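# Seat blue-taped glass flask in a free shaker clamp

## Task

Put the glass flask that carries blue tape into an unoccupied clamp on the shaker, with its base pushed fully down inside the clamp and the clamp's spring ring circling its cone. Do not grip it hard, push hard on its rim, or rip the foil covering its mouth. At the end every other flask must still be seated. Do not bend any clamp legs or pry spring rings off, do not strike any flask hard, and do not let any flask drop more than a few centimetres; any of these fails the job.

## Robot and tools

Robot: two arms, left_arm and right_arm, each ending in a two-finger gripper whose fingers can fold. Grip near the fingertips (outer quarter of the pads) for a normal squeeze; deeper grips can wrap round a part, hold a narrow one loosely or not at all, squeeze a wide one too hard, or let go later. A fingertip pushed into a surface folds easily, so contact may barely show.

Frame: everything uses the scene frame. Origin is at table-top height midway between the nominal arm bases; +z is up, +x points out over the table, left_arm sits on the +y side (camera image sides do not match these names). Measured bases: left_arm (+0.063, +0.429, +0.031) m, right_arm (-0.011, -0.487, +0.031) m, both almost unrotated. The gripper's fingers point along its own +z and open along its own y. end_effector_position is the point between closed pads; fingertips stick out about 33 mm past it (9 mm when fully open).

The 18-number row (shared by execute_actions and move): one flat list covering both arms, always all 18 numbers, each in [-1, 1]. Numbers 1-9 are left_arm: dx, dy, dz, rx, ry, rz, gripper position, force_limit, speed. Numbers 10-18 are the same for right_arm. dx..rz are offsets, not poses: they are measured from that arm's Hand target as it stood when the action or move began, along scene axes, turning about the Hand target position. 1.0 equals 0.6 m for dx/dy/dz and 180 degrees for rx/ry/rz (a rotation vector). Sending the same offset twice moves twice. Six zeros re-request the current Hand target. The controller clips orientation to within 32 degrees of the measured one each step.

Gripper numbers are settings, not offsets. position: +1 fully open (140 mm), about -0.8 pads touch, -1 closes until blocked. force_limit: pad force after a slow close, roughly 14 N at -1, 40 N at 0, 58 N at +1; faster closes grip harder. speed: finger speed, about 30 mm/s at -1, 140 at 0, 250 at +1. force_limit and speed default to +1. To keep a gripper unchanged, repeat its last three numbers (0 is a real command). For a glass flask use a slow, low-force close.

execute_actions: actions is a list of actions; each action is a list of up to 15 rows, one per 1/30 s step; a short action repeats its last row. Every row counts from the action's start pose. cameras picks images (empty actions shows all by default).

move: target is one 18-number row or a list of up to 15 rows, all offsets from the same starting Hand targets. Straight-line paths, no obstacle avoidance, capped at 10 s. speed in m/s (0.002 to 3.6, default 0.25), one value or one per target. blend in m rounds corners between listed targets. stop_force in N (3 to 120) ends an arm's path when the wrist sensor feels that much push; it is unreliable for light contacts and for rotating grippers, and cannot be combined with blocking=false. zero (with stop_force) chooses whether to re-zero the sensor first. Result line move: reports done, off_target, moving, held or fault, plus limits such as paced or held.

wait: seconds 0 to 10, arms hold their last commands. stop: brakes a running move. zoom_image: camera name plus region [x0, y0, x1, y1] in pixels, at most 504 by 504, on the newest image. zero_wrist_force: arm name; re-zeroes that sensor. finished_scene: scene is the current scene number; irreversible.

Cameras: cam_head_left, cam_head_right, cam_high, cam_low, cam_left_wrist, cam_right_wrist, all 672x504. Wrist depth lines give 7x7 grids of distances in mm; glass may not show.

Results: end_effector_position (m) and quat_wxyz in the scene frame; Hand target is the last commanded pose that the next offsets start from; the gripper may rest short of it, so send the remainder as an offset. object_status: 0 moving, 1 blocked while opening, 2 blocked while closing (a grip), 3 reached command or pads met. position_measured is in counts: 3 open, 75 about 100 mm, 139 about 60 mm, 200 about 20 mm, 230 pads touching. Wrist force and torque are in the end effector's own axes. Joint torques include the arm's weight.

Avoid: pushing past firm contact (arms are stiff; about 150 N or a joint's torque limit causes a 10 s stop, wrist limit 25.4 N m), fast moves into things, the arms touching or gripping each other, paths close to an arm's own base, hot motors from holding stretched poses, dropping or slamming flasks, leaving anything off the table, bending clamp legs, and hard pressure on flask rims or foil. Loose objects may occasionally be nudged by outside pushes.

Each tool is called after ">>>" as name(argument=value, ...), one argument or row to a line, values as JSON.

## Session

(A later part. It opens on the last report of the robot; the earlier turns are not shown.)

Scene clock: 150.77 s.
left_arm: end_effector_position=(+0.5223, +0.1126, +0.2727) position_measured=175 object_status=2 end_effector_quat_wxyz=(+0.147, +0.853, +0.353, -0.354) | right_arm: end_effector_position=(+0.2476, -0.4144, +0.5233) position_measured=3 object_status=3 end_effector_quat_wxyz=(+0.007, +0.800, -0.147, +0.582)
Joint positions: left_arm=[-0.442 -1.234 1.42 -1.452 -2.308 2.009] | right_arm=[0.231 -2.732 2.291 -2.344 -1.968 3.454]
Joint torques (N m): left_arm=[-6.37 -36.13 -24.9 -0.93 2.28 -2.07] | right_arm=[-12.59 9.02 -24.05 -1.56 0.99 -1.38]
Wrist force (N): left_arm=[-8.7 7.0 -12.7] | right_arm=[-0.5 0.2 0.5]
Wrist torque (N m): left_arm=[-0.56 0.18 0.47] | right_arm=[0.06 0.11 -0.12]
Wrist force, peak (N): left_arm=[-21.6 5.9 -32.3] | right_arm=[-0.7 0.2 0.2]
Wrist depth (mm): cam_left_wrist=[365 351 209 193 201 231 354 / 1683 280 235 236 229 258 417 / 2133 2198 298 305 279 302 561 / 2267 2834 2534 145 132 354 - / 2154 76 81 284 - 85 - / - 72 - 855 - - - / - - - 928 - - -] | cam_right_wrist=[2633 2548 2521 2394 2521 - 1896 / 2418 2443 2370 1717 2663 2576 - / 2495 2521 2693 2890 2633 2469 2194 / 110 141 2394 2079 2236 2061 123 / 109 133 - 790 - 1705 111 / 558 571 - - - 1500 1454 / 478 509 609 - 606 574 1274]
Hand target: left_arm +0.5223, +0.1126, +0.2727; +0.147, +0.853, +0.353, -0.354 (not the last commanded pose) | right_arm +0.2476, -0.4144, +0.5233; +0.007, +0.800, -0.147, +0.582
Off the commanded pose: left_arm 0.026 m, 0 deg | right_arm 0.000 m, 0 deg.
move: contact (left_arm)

>>> wait(
  seconds=0.1,
  cameras=["cam_low","cam_high","cam_head_left","cam_head_right"],
)

>>> zoom_image(
  camera="cam_low",
  region=[370, 180, 450, 250],
)

>>> zoom_image(
  camera="cam_high",
  region=[310, 90, 410, 190],
)

>>> zoom_image(
  camera="cam_head_left",
  region=[300, 110, 400, 210],
)

Scene clock: 155.17 s.
left_arm: end_effector_position=(+0.5223, +0.1126, +0.2727) position_measured=175 object_status=2 end_effector_quat_wxyz=(+0.147, +0.853, +0.353, -0.354) | right_arm: end_effector_position=(+0.2476, -0.4144, +0.5233) position_measured=3 object_status=3 end_effector_quat_wxyz=(+0.007, +0.800, -0.147, +0.582)
Joint positions: left_arm=[-0.442 -1.234 1.42 -1.452 -2.308 2.009] | right_arm=[0.231 -2.732 2.291 -2.344 -1.968 3.454]
Joint torques (N m): left_arm=[-8.85 -38.14 -24.58 -1.43 0.28 -2.3] | right_arm=[-12.21 9.82 -24.08 -1.5 0.93 -1.27]
Wrist force (N): left_arm=[-8.5 7.1 -12.8] | right_arm=[-0.4 0.1 0.0]
Wrist torque (N m): left_arm=[-0.52 0.16 0.48] | right_arm=[0.02 0.10 -0.12]
Wrist force, peak (N): left_arm=[-8.7 7.4 -13.0] | right_arm=[-0.6 0.4 0.2]
Wrist depth (mm): cam_left_wrist=[363 351 209 194 196 230 366 / 1632 282 235 235 229 259 415 / 2292 2221 297 306 286 303 555 / 2316 2834 2762 145 127 372 2133 / 2133 77 81 282 - 85 79 / - 72 - 845 - - - / - - - 988 - - -] | cam_right_wrist=[2693 2663 2633 2469 2394 - 2236 / 2370 2257 2346 1795 2821 3291 - / 2495 2604 2663 2693 2495 2495 2855 / 109 141 2346 2135 2174 2079 122 / 109 131 823 - 760 1743 111 / 547 578 723 679 649 1539 1436 / 464 524 - 612 570 560 1339]
Hand target: left_arm +0.5223, +0.1126, +0.2727; +0.147, +0.853, +0.353, -0.354 (not the last commanded pose) | right_arm +0.2476, -0.4144, +0.5233; +0.007, +0.800, -0.147, +0.582
Tool commands: left_gripper/position=-0.97 left_gripper/force_limit=-0.02 left_gripper/speed=-1.0 right_gripper/position=+1.0 right_gripper/force_limit=+1.0 right_gripper/speed=+1.0
Off the commanded pose: left_arm 0.027 m, 0 deg | right_arm 0.000 m, 0 deg.
wait: 0.10 s; at rest from the start
Images, in order (width x height): cam_head_left 672x504, cam_head_right 672x504, cam_high 672x504, cam_low 672x504.

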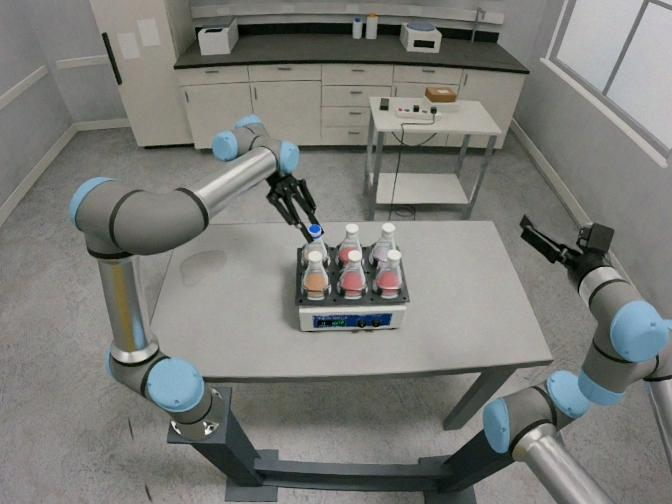

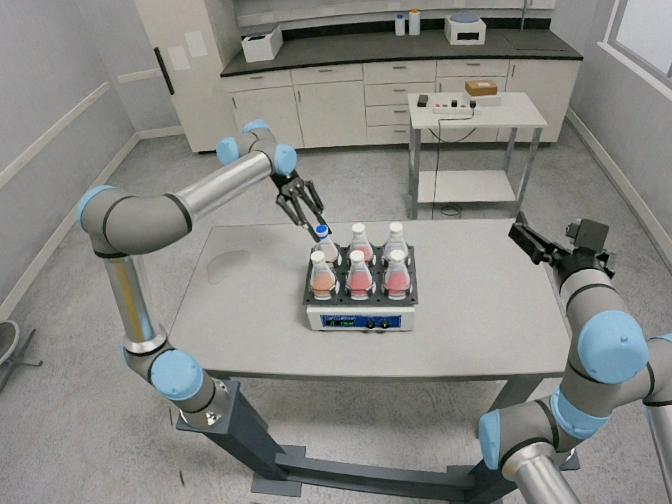

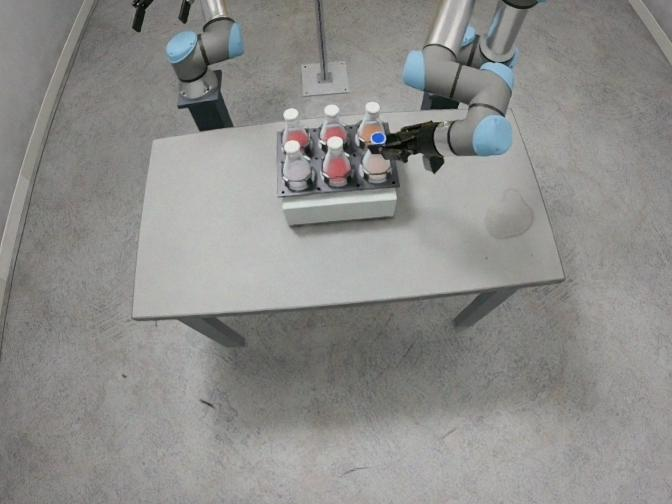

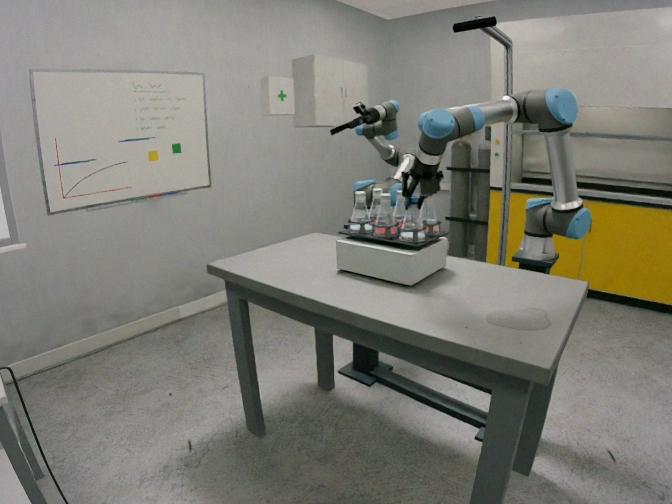

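Scaled by 6.300 from the camera's 672x504 image, which has a finer 960x720 frame.

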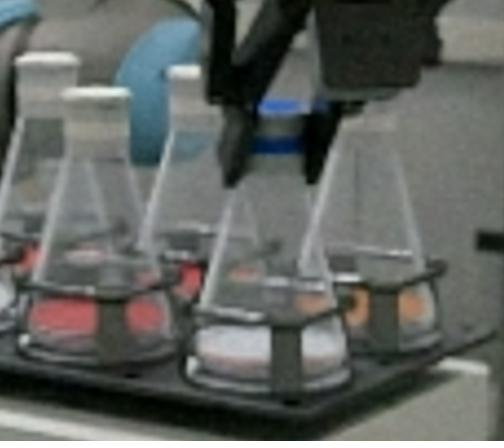

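Scaled by 5.040 from the camera's 672x504 image, which has a finer 960x720 frame.

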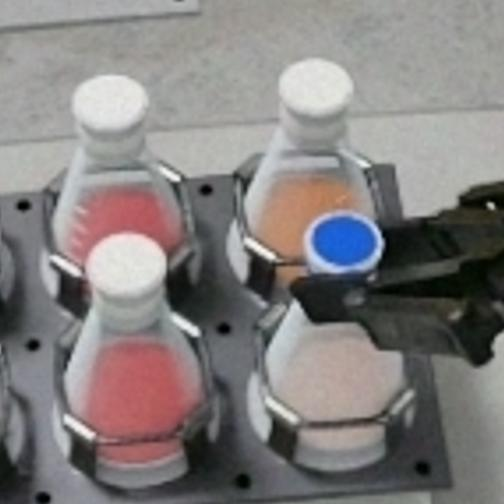

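Scaled by 5.040 from the camera's 672x504 image, which has a finer 960x720 frame.

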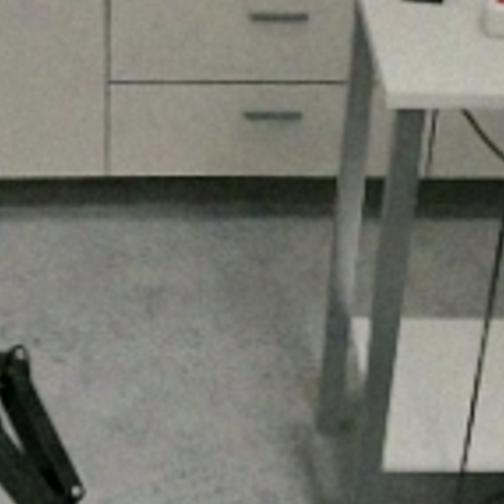

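>>> move(
  target=[0,0,-0.05,0,0,0,-0.97,-0.02,-1,0,0,0,0,0,0,1,1,1],
  speed=0.015,
  stop_force=30,
  cameras=["cam_low","cam_high"],
)

>>> zoom_image(
  camera="cam_low",
  region=[370, 180, 450, 250],
)

>>> zoom_image(
  camera="cam_high",
  region=[310, 90, 410, 190],
)

>>> zoom_image(
  camera="cam_head_left",
  region=[290, 215, 420, 315],
)

Scene clock: 161.03 s.
left_arm: end_effector_position=(+0.5224, +0.1125, +0.2720) position_measured=175 object_status=2 end_effector_quat_wxyz=(+0.148, +0.854, +0.353, -0.354) | right_arm: end_effector_position=(+0.2476, -0.4144, +0.5233) position_measured=3 object_status=3 end_effector_quat_wxyz=(+0.007, +0.800, -0.147, +0.582)
Joint positions: left_arm=[-0.442 -1.234 1.422 -1.455 -2.309 2.009] | right_arm=[0.231 -2.732 2.291 -2.344 -1.968 3.454]
Joint torques (N m): left_arm=[-12.18 -18.1 -13.16 1.42 6.86 -2.33] | right_arm=[-12.04 9.2 -24.95 -1.43 0.9 -1.18]
Wrist force (N): left_arm=[-24.1 6.8 -34.5] | right_arm=[-0.5 0.0 0.4]
Wrist torque (N m): left_arm=[-0.33 0.53 0.36] | right_arm=[-0.01 0.13 -0.12]
Wrist force, peak (N): left_arm=[-32.8 4.5 -50.9] | right_arm=[-0.5 0.1 0.4]
Wrist depth (mm): cam_left_wrist=[362 352 208 193 201 230 387 / 1710 267 235 236 232 260 414 / 2154 2133 300 307 284 303 561 / 2292 2798 2762 145 132 341 711 / - 76 81 283 - 85 - / - 72 - 832 - - - / - - - 962 - - -] | cam_right_wrist=[2576 2663 2604 2346 2469 - 1942 / 2257 2346 2279 1755 2788 2855 1959 / 2469 2604 2693 2890 2548 2521 2215 / 109 141 2370 2097 2257 2025 123 / 110 834 - 809 - 1782 111 / 552 587 666 - - 1500 1454 / 478 521 660 581 577 572 1331]
Hand target: left_arm +0.5224, +0.1125, +0.2720; +0.148, +0.854, +0.353, -0.354 (not the last commanded pose) | right_arm +0.2476, -0.4144, +0.5233; +0.007, +0.800, -0.147, +0.582
Off the commanded pose: left_arm 0.029 m, 0 deg | right_arm 0.000 m, 0 deg.
move: contact (left_arm)
Images, in order (width x height): cam_high 672x504, cam_low 672x504.

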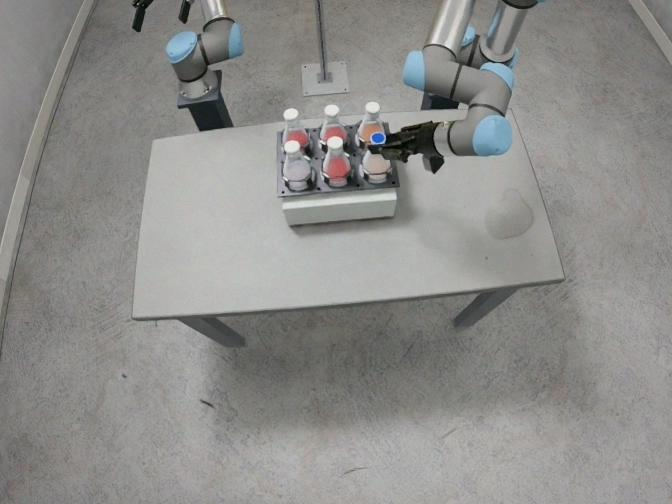

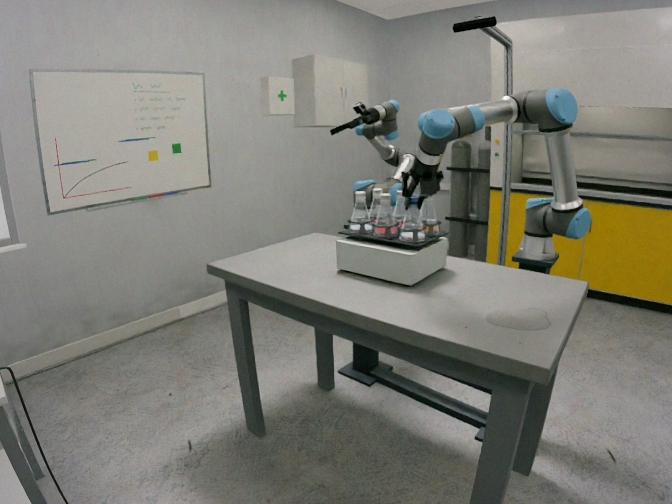

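Scaled by 6.300 from the camera's 672x504 image, which has a finer 960x720 frame.

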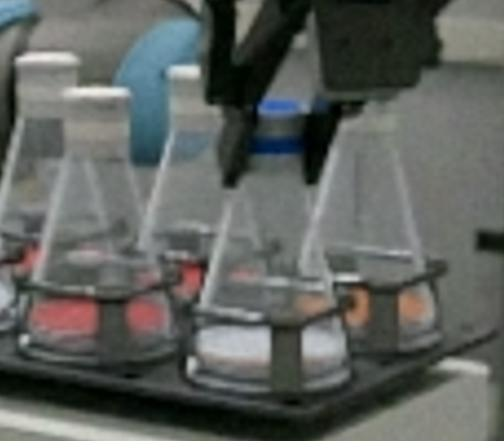

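Scaled by 5.040 from the camera's 672x504 image, which has a finer 960x720 frame.

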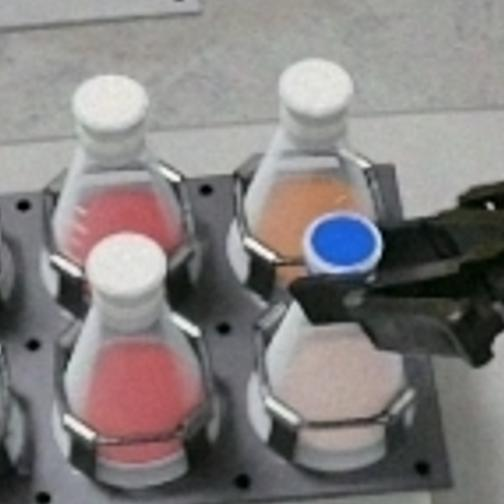

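This scene's latest camera images include none from cam_head_left. They are from: cam_high, cam_low. cam_head_left's image comes with the result of a call that names it in "cameras".

>>> move(
  target=[0,0,0.0025,0,0,0,-0.97,-0.02,-1,0,0,0,0,0,0,1,1,1],
  speed=0.03,
)

>>> move(
  target=[0,0,0,0,0,0,-0.2,-1,-0.9,0,0,0,0,0,0,1,1,1],
  speed=0.03,
)

>>> move(
  target=[
    [0.1,0.1,0.14,0,0,0,-0.2,-1,-0.9,0,0,0,0,0,0,1,1,1],
    [0.12,0.2,0.35,0,0,0,-0.2,-1,-0.9,0,0,0,0,0,0,1,1,1],
  ],
  speed=0.1,
  blend=0.03,
  cameras=["cam_low","cam_high","cam_head_left"],
)

>>> zoom_image(
  camera="cam_low",
  region=[370, 180, 450, 250],
)

>>> zoom_image(
  camera="cam_high",
  region=[310, 90, 410, 190],
)

>>> zoom_image(
  camera="cam_head_left",
  region=[290, 215, 420, 315],
)

Scene clock: 166.93 s.
left_arm: end_effector_position=(+0.5223, +0.1125, +0.2734) position_measured=175 object_status=2 end_effector_quat_wxyz=(+0.147, +0.854, +0.353, -0.354) | right_arm: end_effector_position=(+0.2476, -0.4144, +0.5233) position_measured=3 object_status=3 end_effector_quat_wxyz=(+0.007, +0.800, -0.147, +0.582)
Joint positions: left_arm=[-0.442 -1.235 1.419 -1.451 -2.308 2.009] | right_arm=[0.231 -2.732 2.291 -2.344 -1.968 3.454]
Joint torques (N m): left_arm=[-3.89 -50.81 -31.37 0.42 -2.27 -2.26] | right_arm=[-13.08 9.48 -25.37 -1.51 0.91 -1.19]
Wrist force (N): left_arm=[2.0 5.1 0.0] | right_arm=[-0.6 0.1 0.2]
Wrist torque (N m): left_arm=[-0.45 -0.05 0.49] | right_arm=[0.02 0.14 -0.12]
Wrist force, peak (N): left_arm=[-24.1 6.8 -34.3] | right_arm=[-0.6 0.4 0.3]
Wrist depth (mm): cam_left_wrist=[364 354 208 194 201 230 369 / 1657 280 236 228 232 260 421 / 2133 2244 300 300 297 306 585 / 2221 2762 2834 145 132 342 723 / 2267 76 81 280 - 85 85 / - 72 - 851 - - - / - - - 1021 - - -] | cam_right_wrist=[2724 2788 2495 2495 2576 - 1646 / 2257 2370 2418 1681 2788 2633 1991 / 2418 2548 2788 2821 2469 2443 2469 / 110 141 2394 2154 2116 2043 122 / 110 131 809 894 787 1795 111 / 546 552 712 - 668 1509 1419 / 484 534 644 - - 600 1309]
Hand target: left_arm +0.5224, +0.1125, +0.2735; +0.148, +0.854, +0.353, -0.354 | right_arm +0.2476, -0.4144, +0.5233; +0.007, +0.800, -0.147, +0.582
Off the commanded pose: left_arm 0.000 m, 0 deg | right_arm 0.000 m, 0 deg.
move: done

Scene clock: 167.53 s.
left_arm: end_effector_position=(+0.5223, +0.1125, +0.2735) position_measured=154 object_status=0 end_effector_quat_wxyz=(+0.148, +0.854, +0.353, -0.354) | right_arm: end_effector_position=(+0.2476, -0.4144, +0.5233) position_measured=3 object_status=3 end_effector_quat_wxyz=(+0.007, +0.800, -0.147, +0.582)
Joint positions: left_arm=[-0.442 -1.235 1.419 -1.451 -2.309 2.009] | right_arm=[0.231 -2.732 2.291 -2.344 -1.968 3.454]
Joint torques (N m): left_arm=[4.29 -48.07 -32.58 -3.76 -3.64 -1.65] | right_arm=[-12.16 9.78 -25.1 -1.47 0.93 -1.15]
Wrist force (N): left_arm=[-0.3 0.0 -2.7] | right_arm=[-0.3 0.3 0.1]
Wrist torque (N m): left_arm=[0.08 0.07 0.11] | right_arm=[0.07 0.09 -0.13]
Wrist force, peak (N): left_arm=[2.1 5.0 0.2] | right_arm=[-0.5 0.5 0.0]
Wrist depth (mm): cam_left_wrist=[363 351 209 195 203 230 370 / 1795 265 235 236 230 256 413 / 2071 2112 296 298 298 303 560 / 2267 2727 122 146 135 373 748 / - 77 81 291 - 80 85 / - 72 64 886 - - 73 / - - - 2420 - - -] | cam_right_wrist=[2469 2756 2495 2495 2663 - 2194 / 2323 2323 1730 1823 2693 2663 2301 / 2443 2724 2855 3000 2576 2469 2257 / 110 141 2346 2154 2194 2079 123 / 110 790 820 - - 1717 111 / 545 567 - - - 1549 1454 / 468 523 590 609 590 555 1362]
Hand target: left_arm +0.5224, +0.1125, +0.2735; +0.148, +0.854, +0.353, -0.354 | right_arm +0.2476, -0.4144, +0.5233; +0.007, +0.800, -0.147, +0.582
Off the commanded pose: left_arm 0.000 m, 0 deg | right_arm 0.000 m, 0 deg.
move: done

Scene clock: 170.57 s.
left_arm: end_effector_position=(+0.5944, +0.2325, +0.4834) position_measured=154 object_status=3 end_effector_quat_wxyz=(+0.148, +0.854, +0.353, -0.354) end_effector_velocity=(+0.000, -0.001, +0.001) end_effector_angular_velocity=(-0.003, -0.004, +0.001) | right_arm: end_effector_position=(+0.2476, -0.4144, +0.5233) position_measured=3 object_status=3 end_effector_quat_wxyz=(+0.007, +0.800, -0.147, +0.582)
Joint positions: left_arm=[-0.229 -0.911 0.319 -0.509 -2.228 2.267] | right_arm=[0.231 -2.732 2.291 -2.344 -1.968 3.454]
Joint velocities: left_arm=[0 -0.003 0.004 -0.005 -0.002 0] | right_arm=[within noise]
Joint torques (N m): left_arm=[-6.18 -59.61 -12.91 -3.62 -0.78 0.42] | right_arm=[-12.44 9.5 -25.64 -1.54 0.88 -1.18]
Wrist force (N): left_arm=[-0.2 0.0 -2.7] | right_arm=[-0.4 0.1 0.1]
Wrist torque (N m): left_arm=[0.09 0.07 -0.01] | right_arm=[0.02 0.10 -0.12]
Wrist force, peak (N): left_arm=[-1.1 -0.7 -3.9] | right_arm=[-0.8 0.2 0.0]
Wrist depth (mm): cam_left_wrist=[1550 1620 550 427 428 558 665 / 2013 2133 2032 514 554 614 740 / 2476 2627 2564 2448 607 - - / 2393 2911 123 1122 118 96 - / - 77 81 1122 - 80 85 / - 72 63 1082 - - 73 / - - - 886 - - -] | cam_right_wrist=[2693 2576 2521 2469 2418 - 1809 / 2323 2370 2346 1769 2521 4647 - / 2346 2693 2756 2890 2576 2663 2043 / 109 141 2370 2079 2079 2025 122 / 110 837 - 785 832 1823 111 / 551 572 731 - - 1529 1454 / 473 529 609 590 - 588 1386]
Hand target: left_arm +0.5944, +0.2325, +0.4835; +0.148, +0.854, +0.353, -0.354 | right_arm +0.2476, -0.4144, +0.5233; +0.007, +0.800, -0.147, +0.582
Off the commanded pose: left_arm 0.000 m, 0 deg | right_arm 0.000 m, 0 deg.
move: done
Images, in order (width x height): cam_head_left 672x504, cam_high 672x504, cam_low 672x504.

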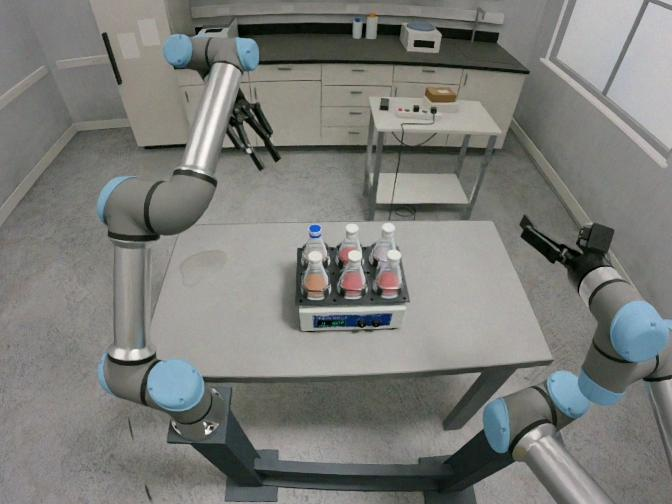

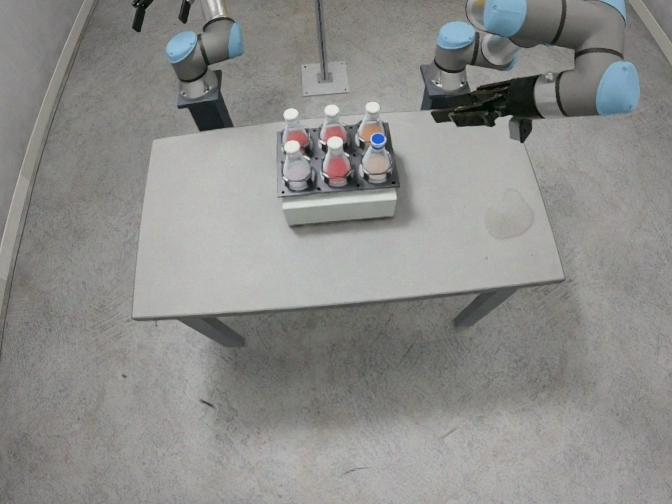

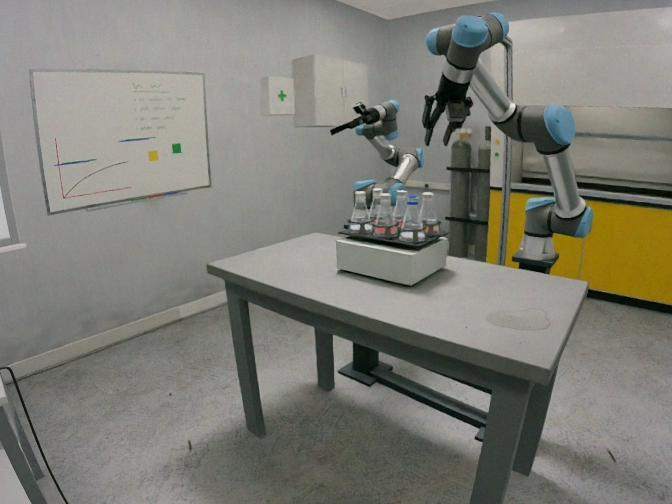

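Scaled by 6.300 from the camera's 672x504 image, which has a finer 960x720 frame.

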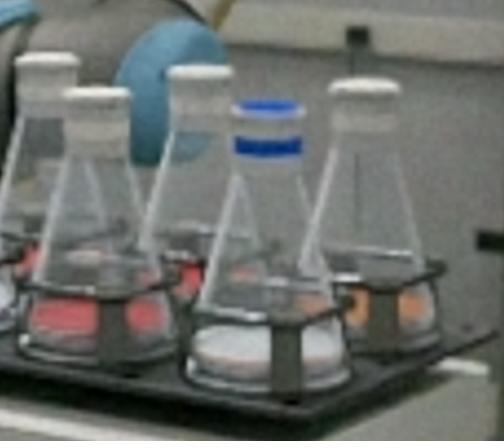

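Scaled by 5.040 from the camera's 672x504 image, which has a finer 960x720 frame.

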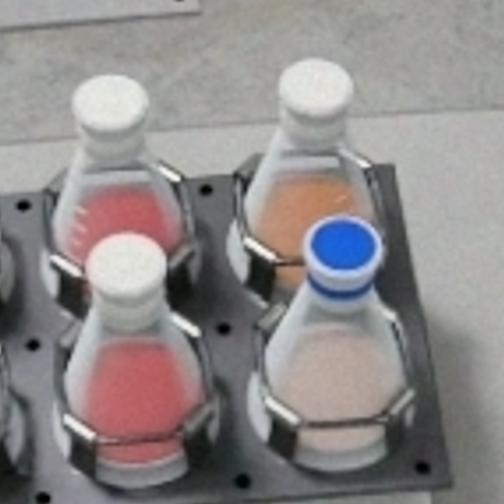

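Scaled by 3.877 from the camera's 672x504 image, which has a finer 960x720 frame.

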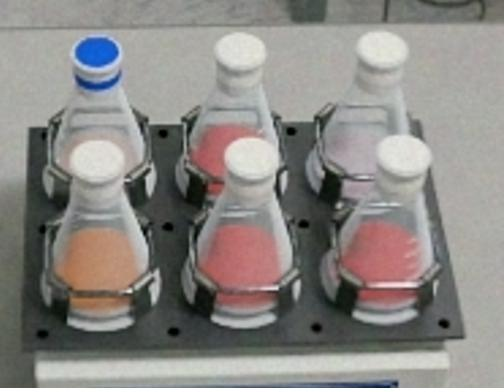

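>>> finished_scene(
  scene=2,
)

The scene is finished: the task was done.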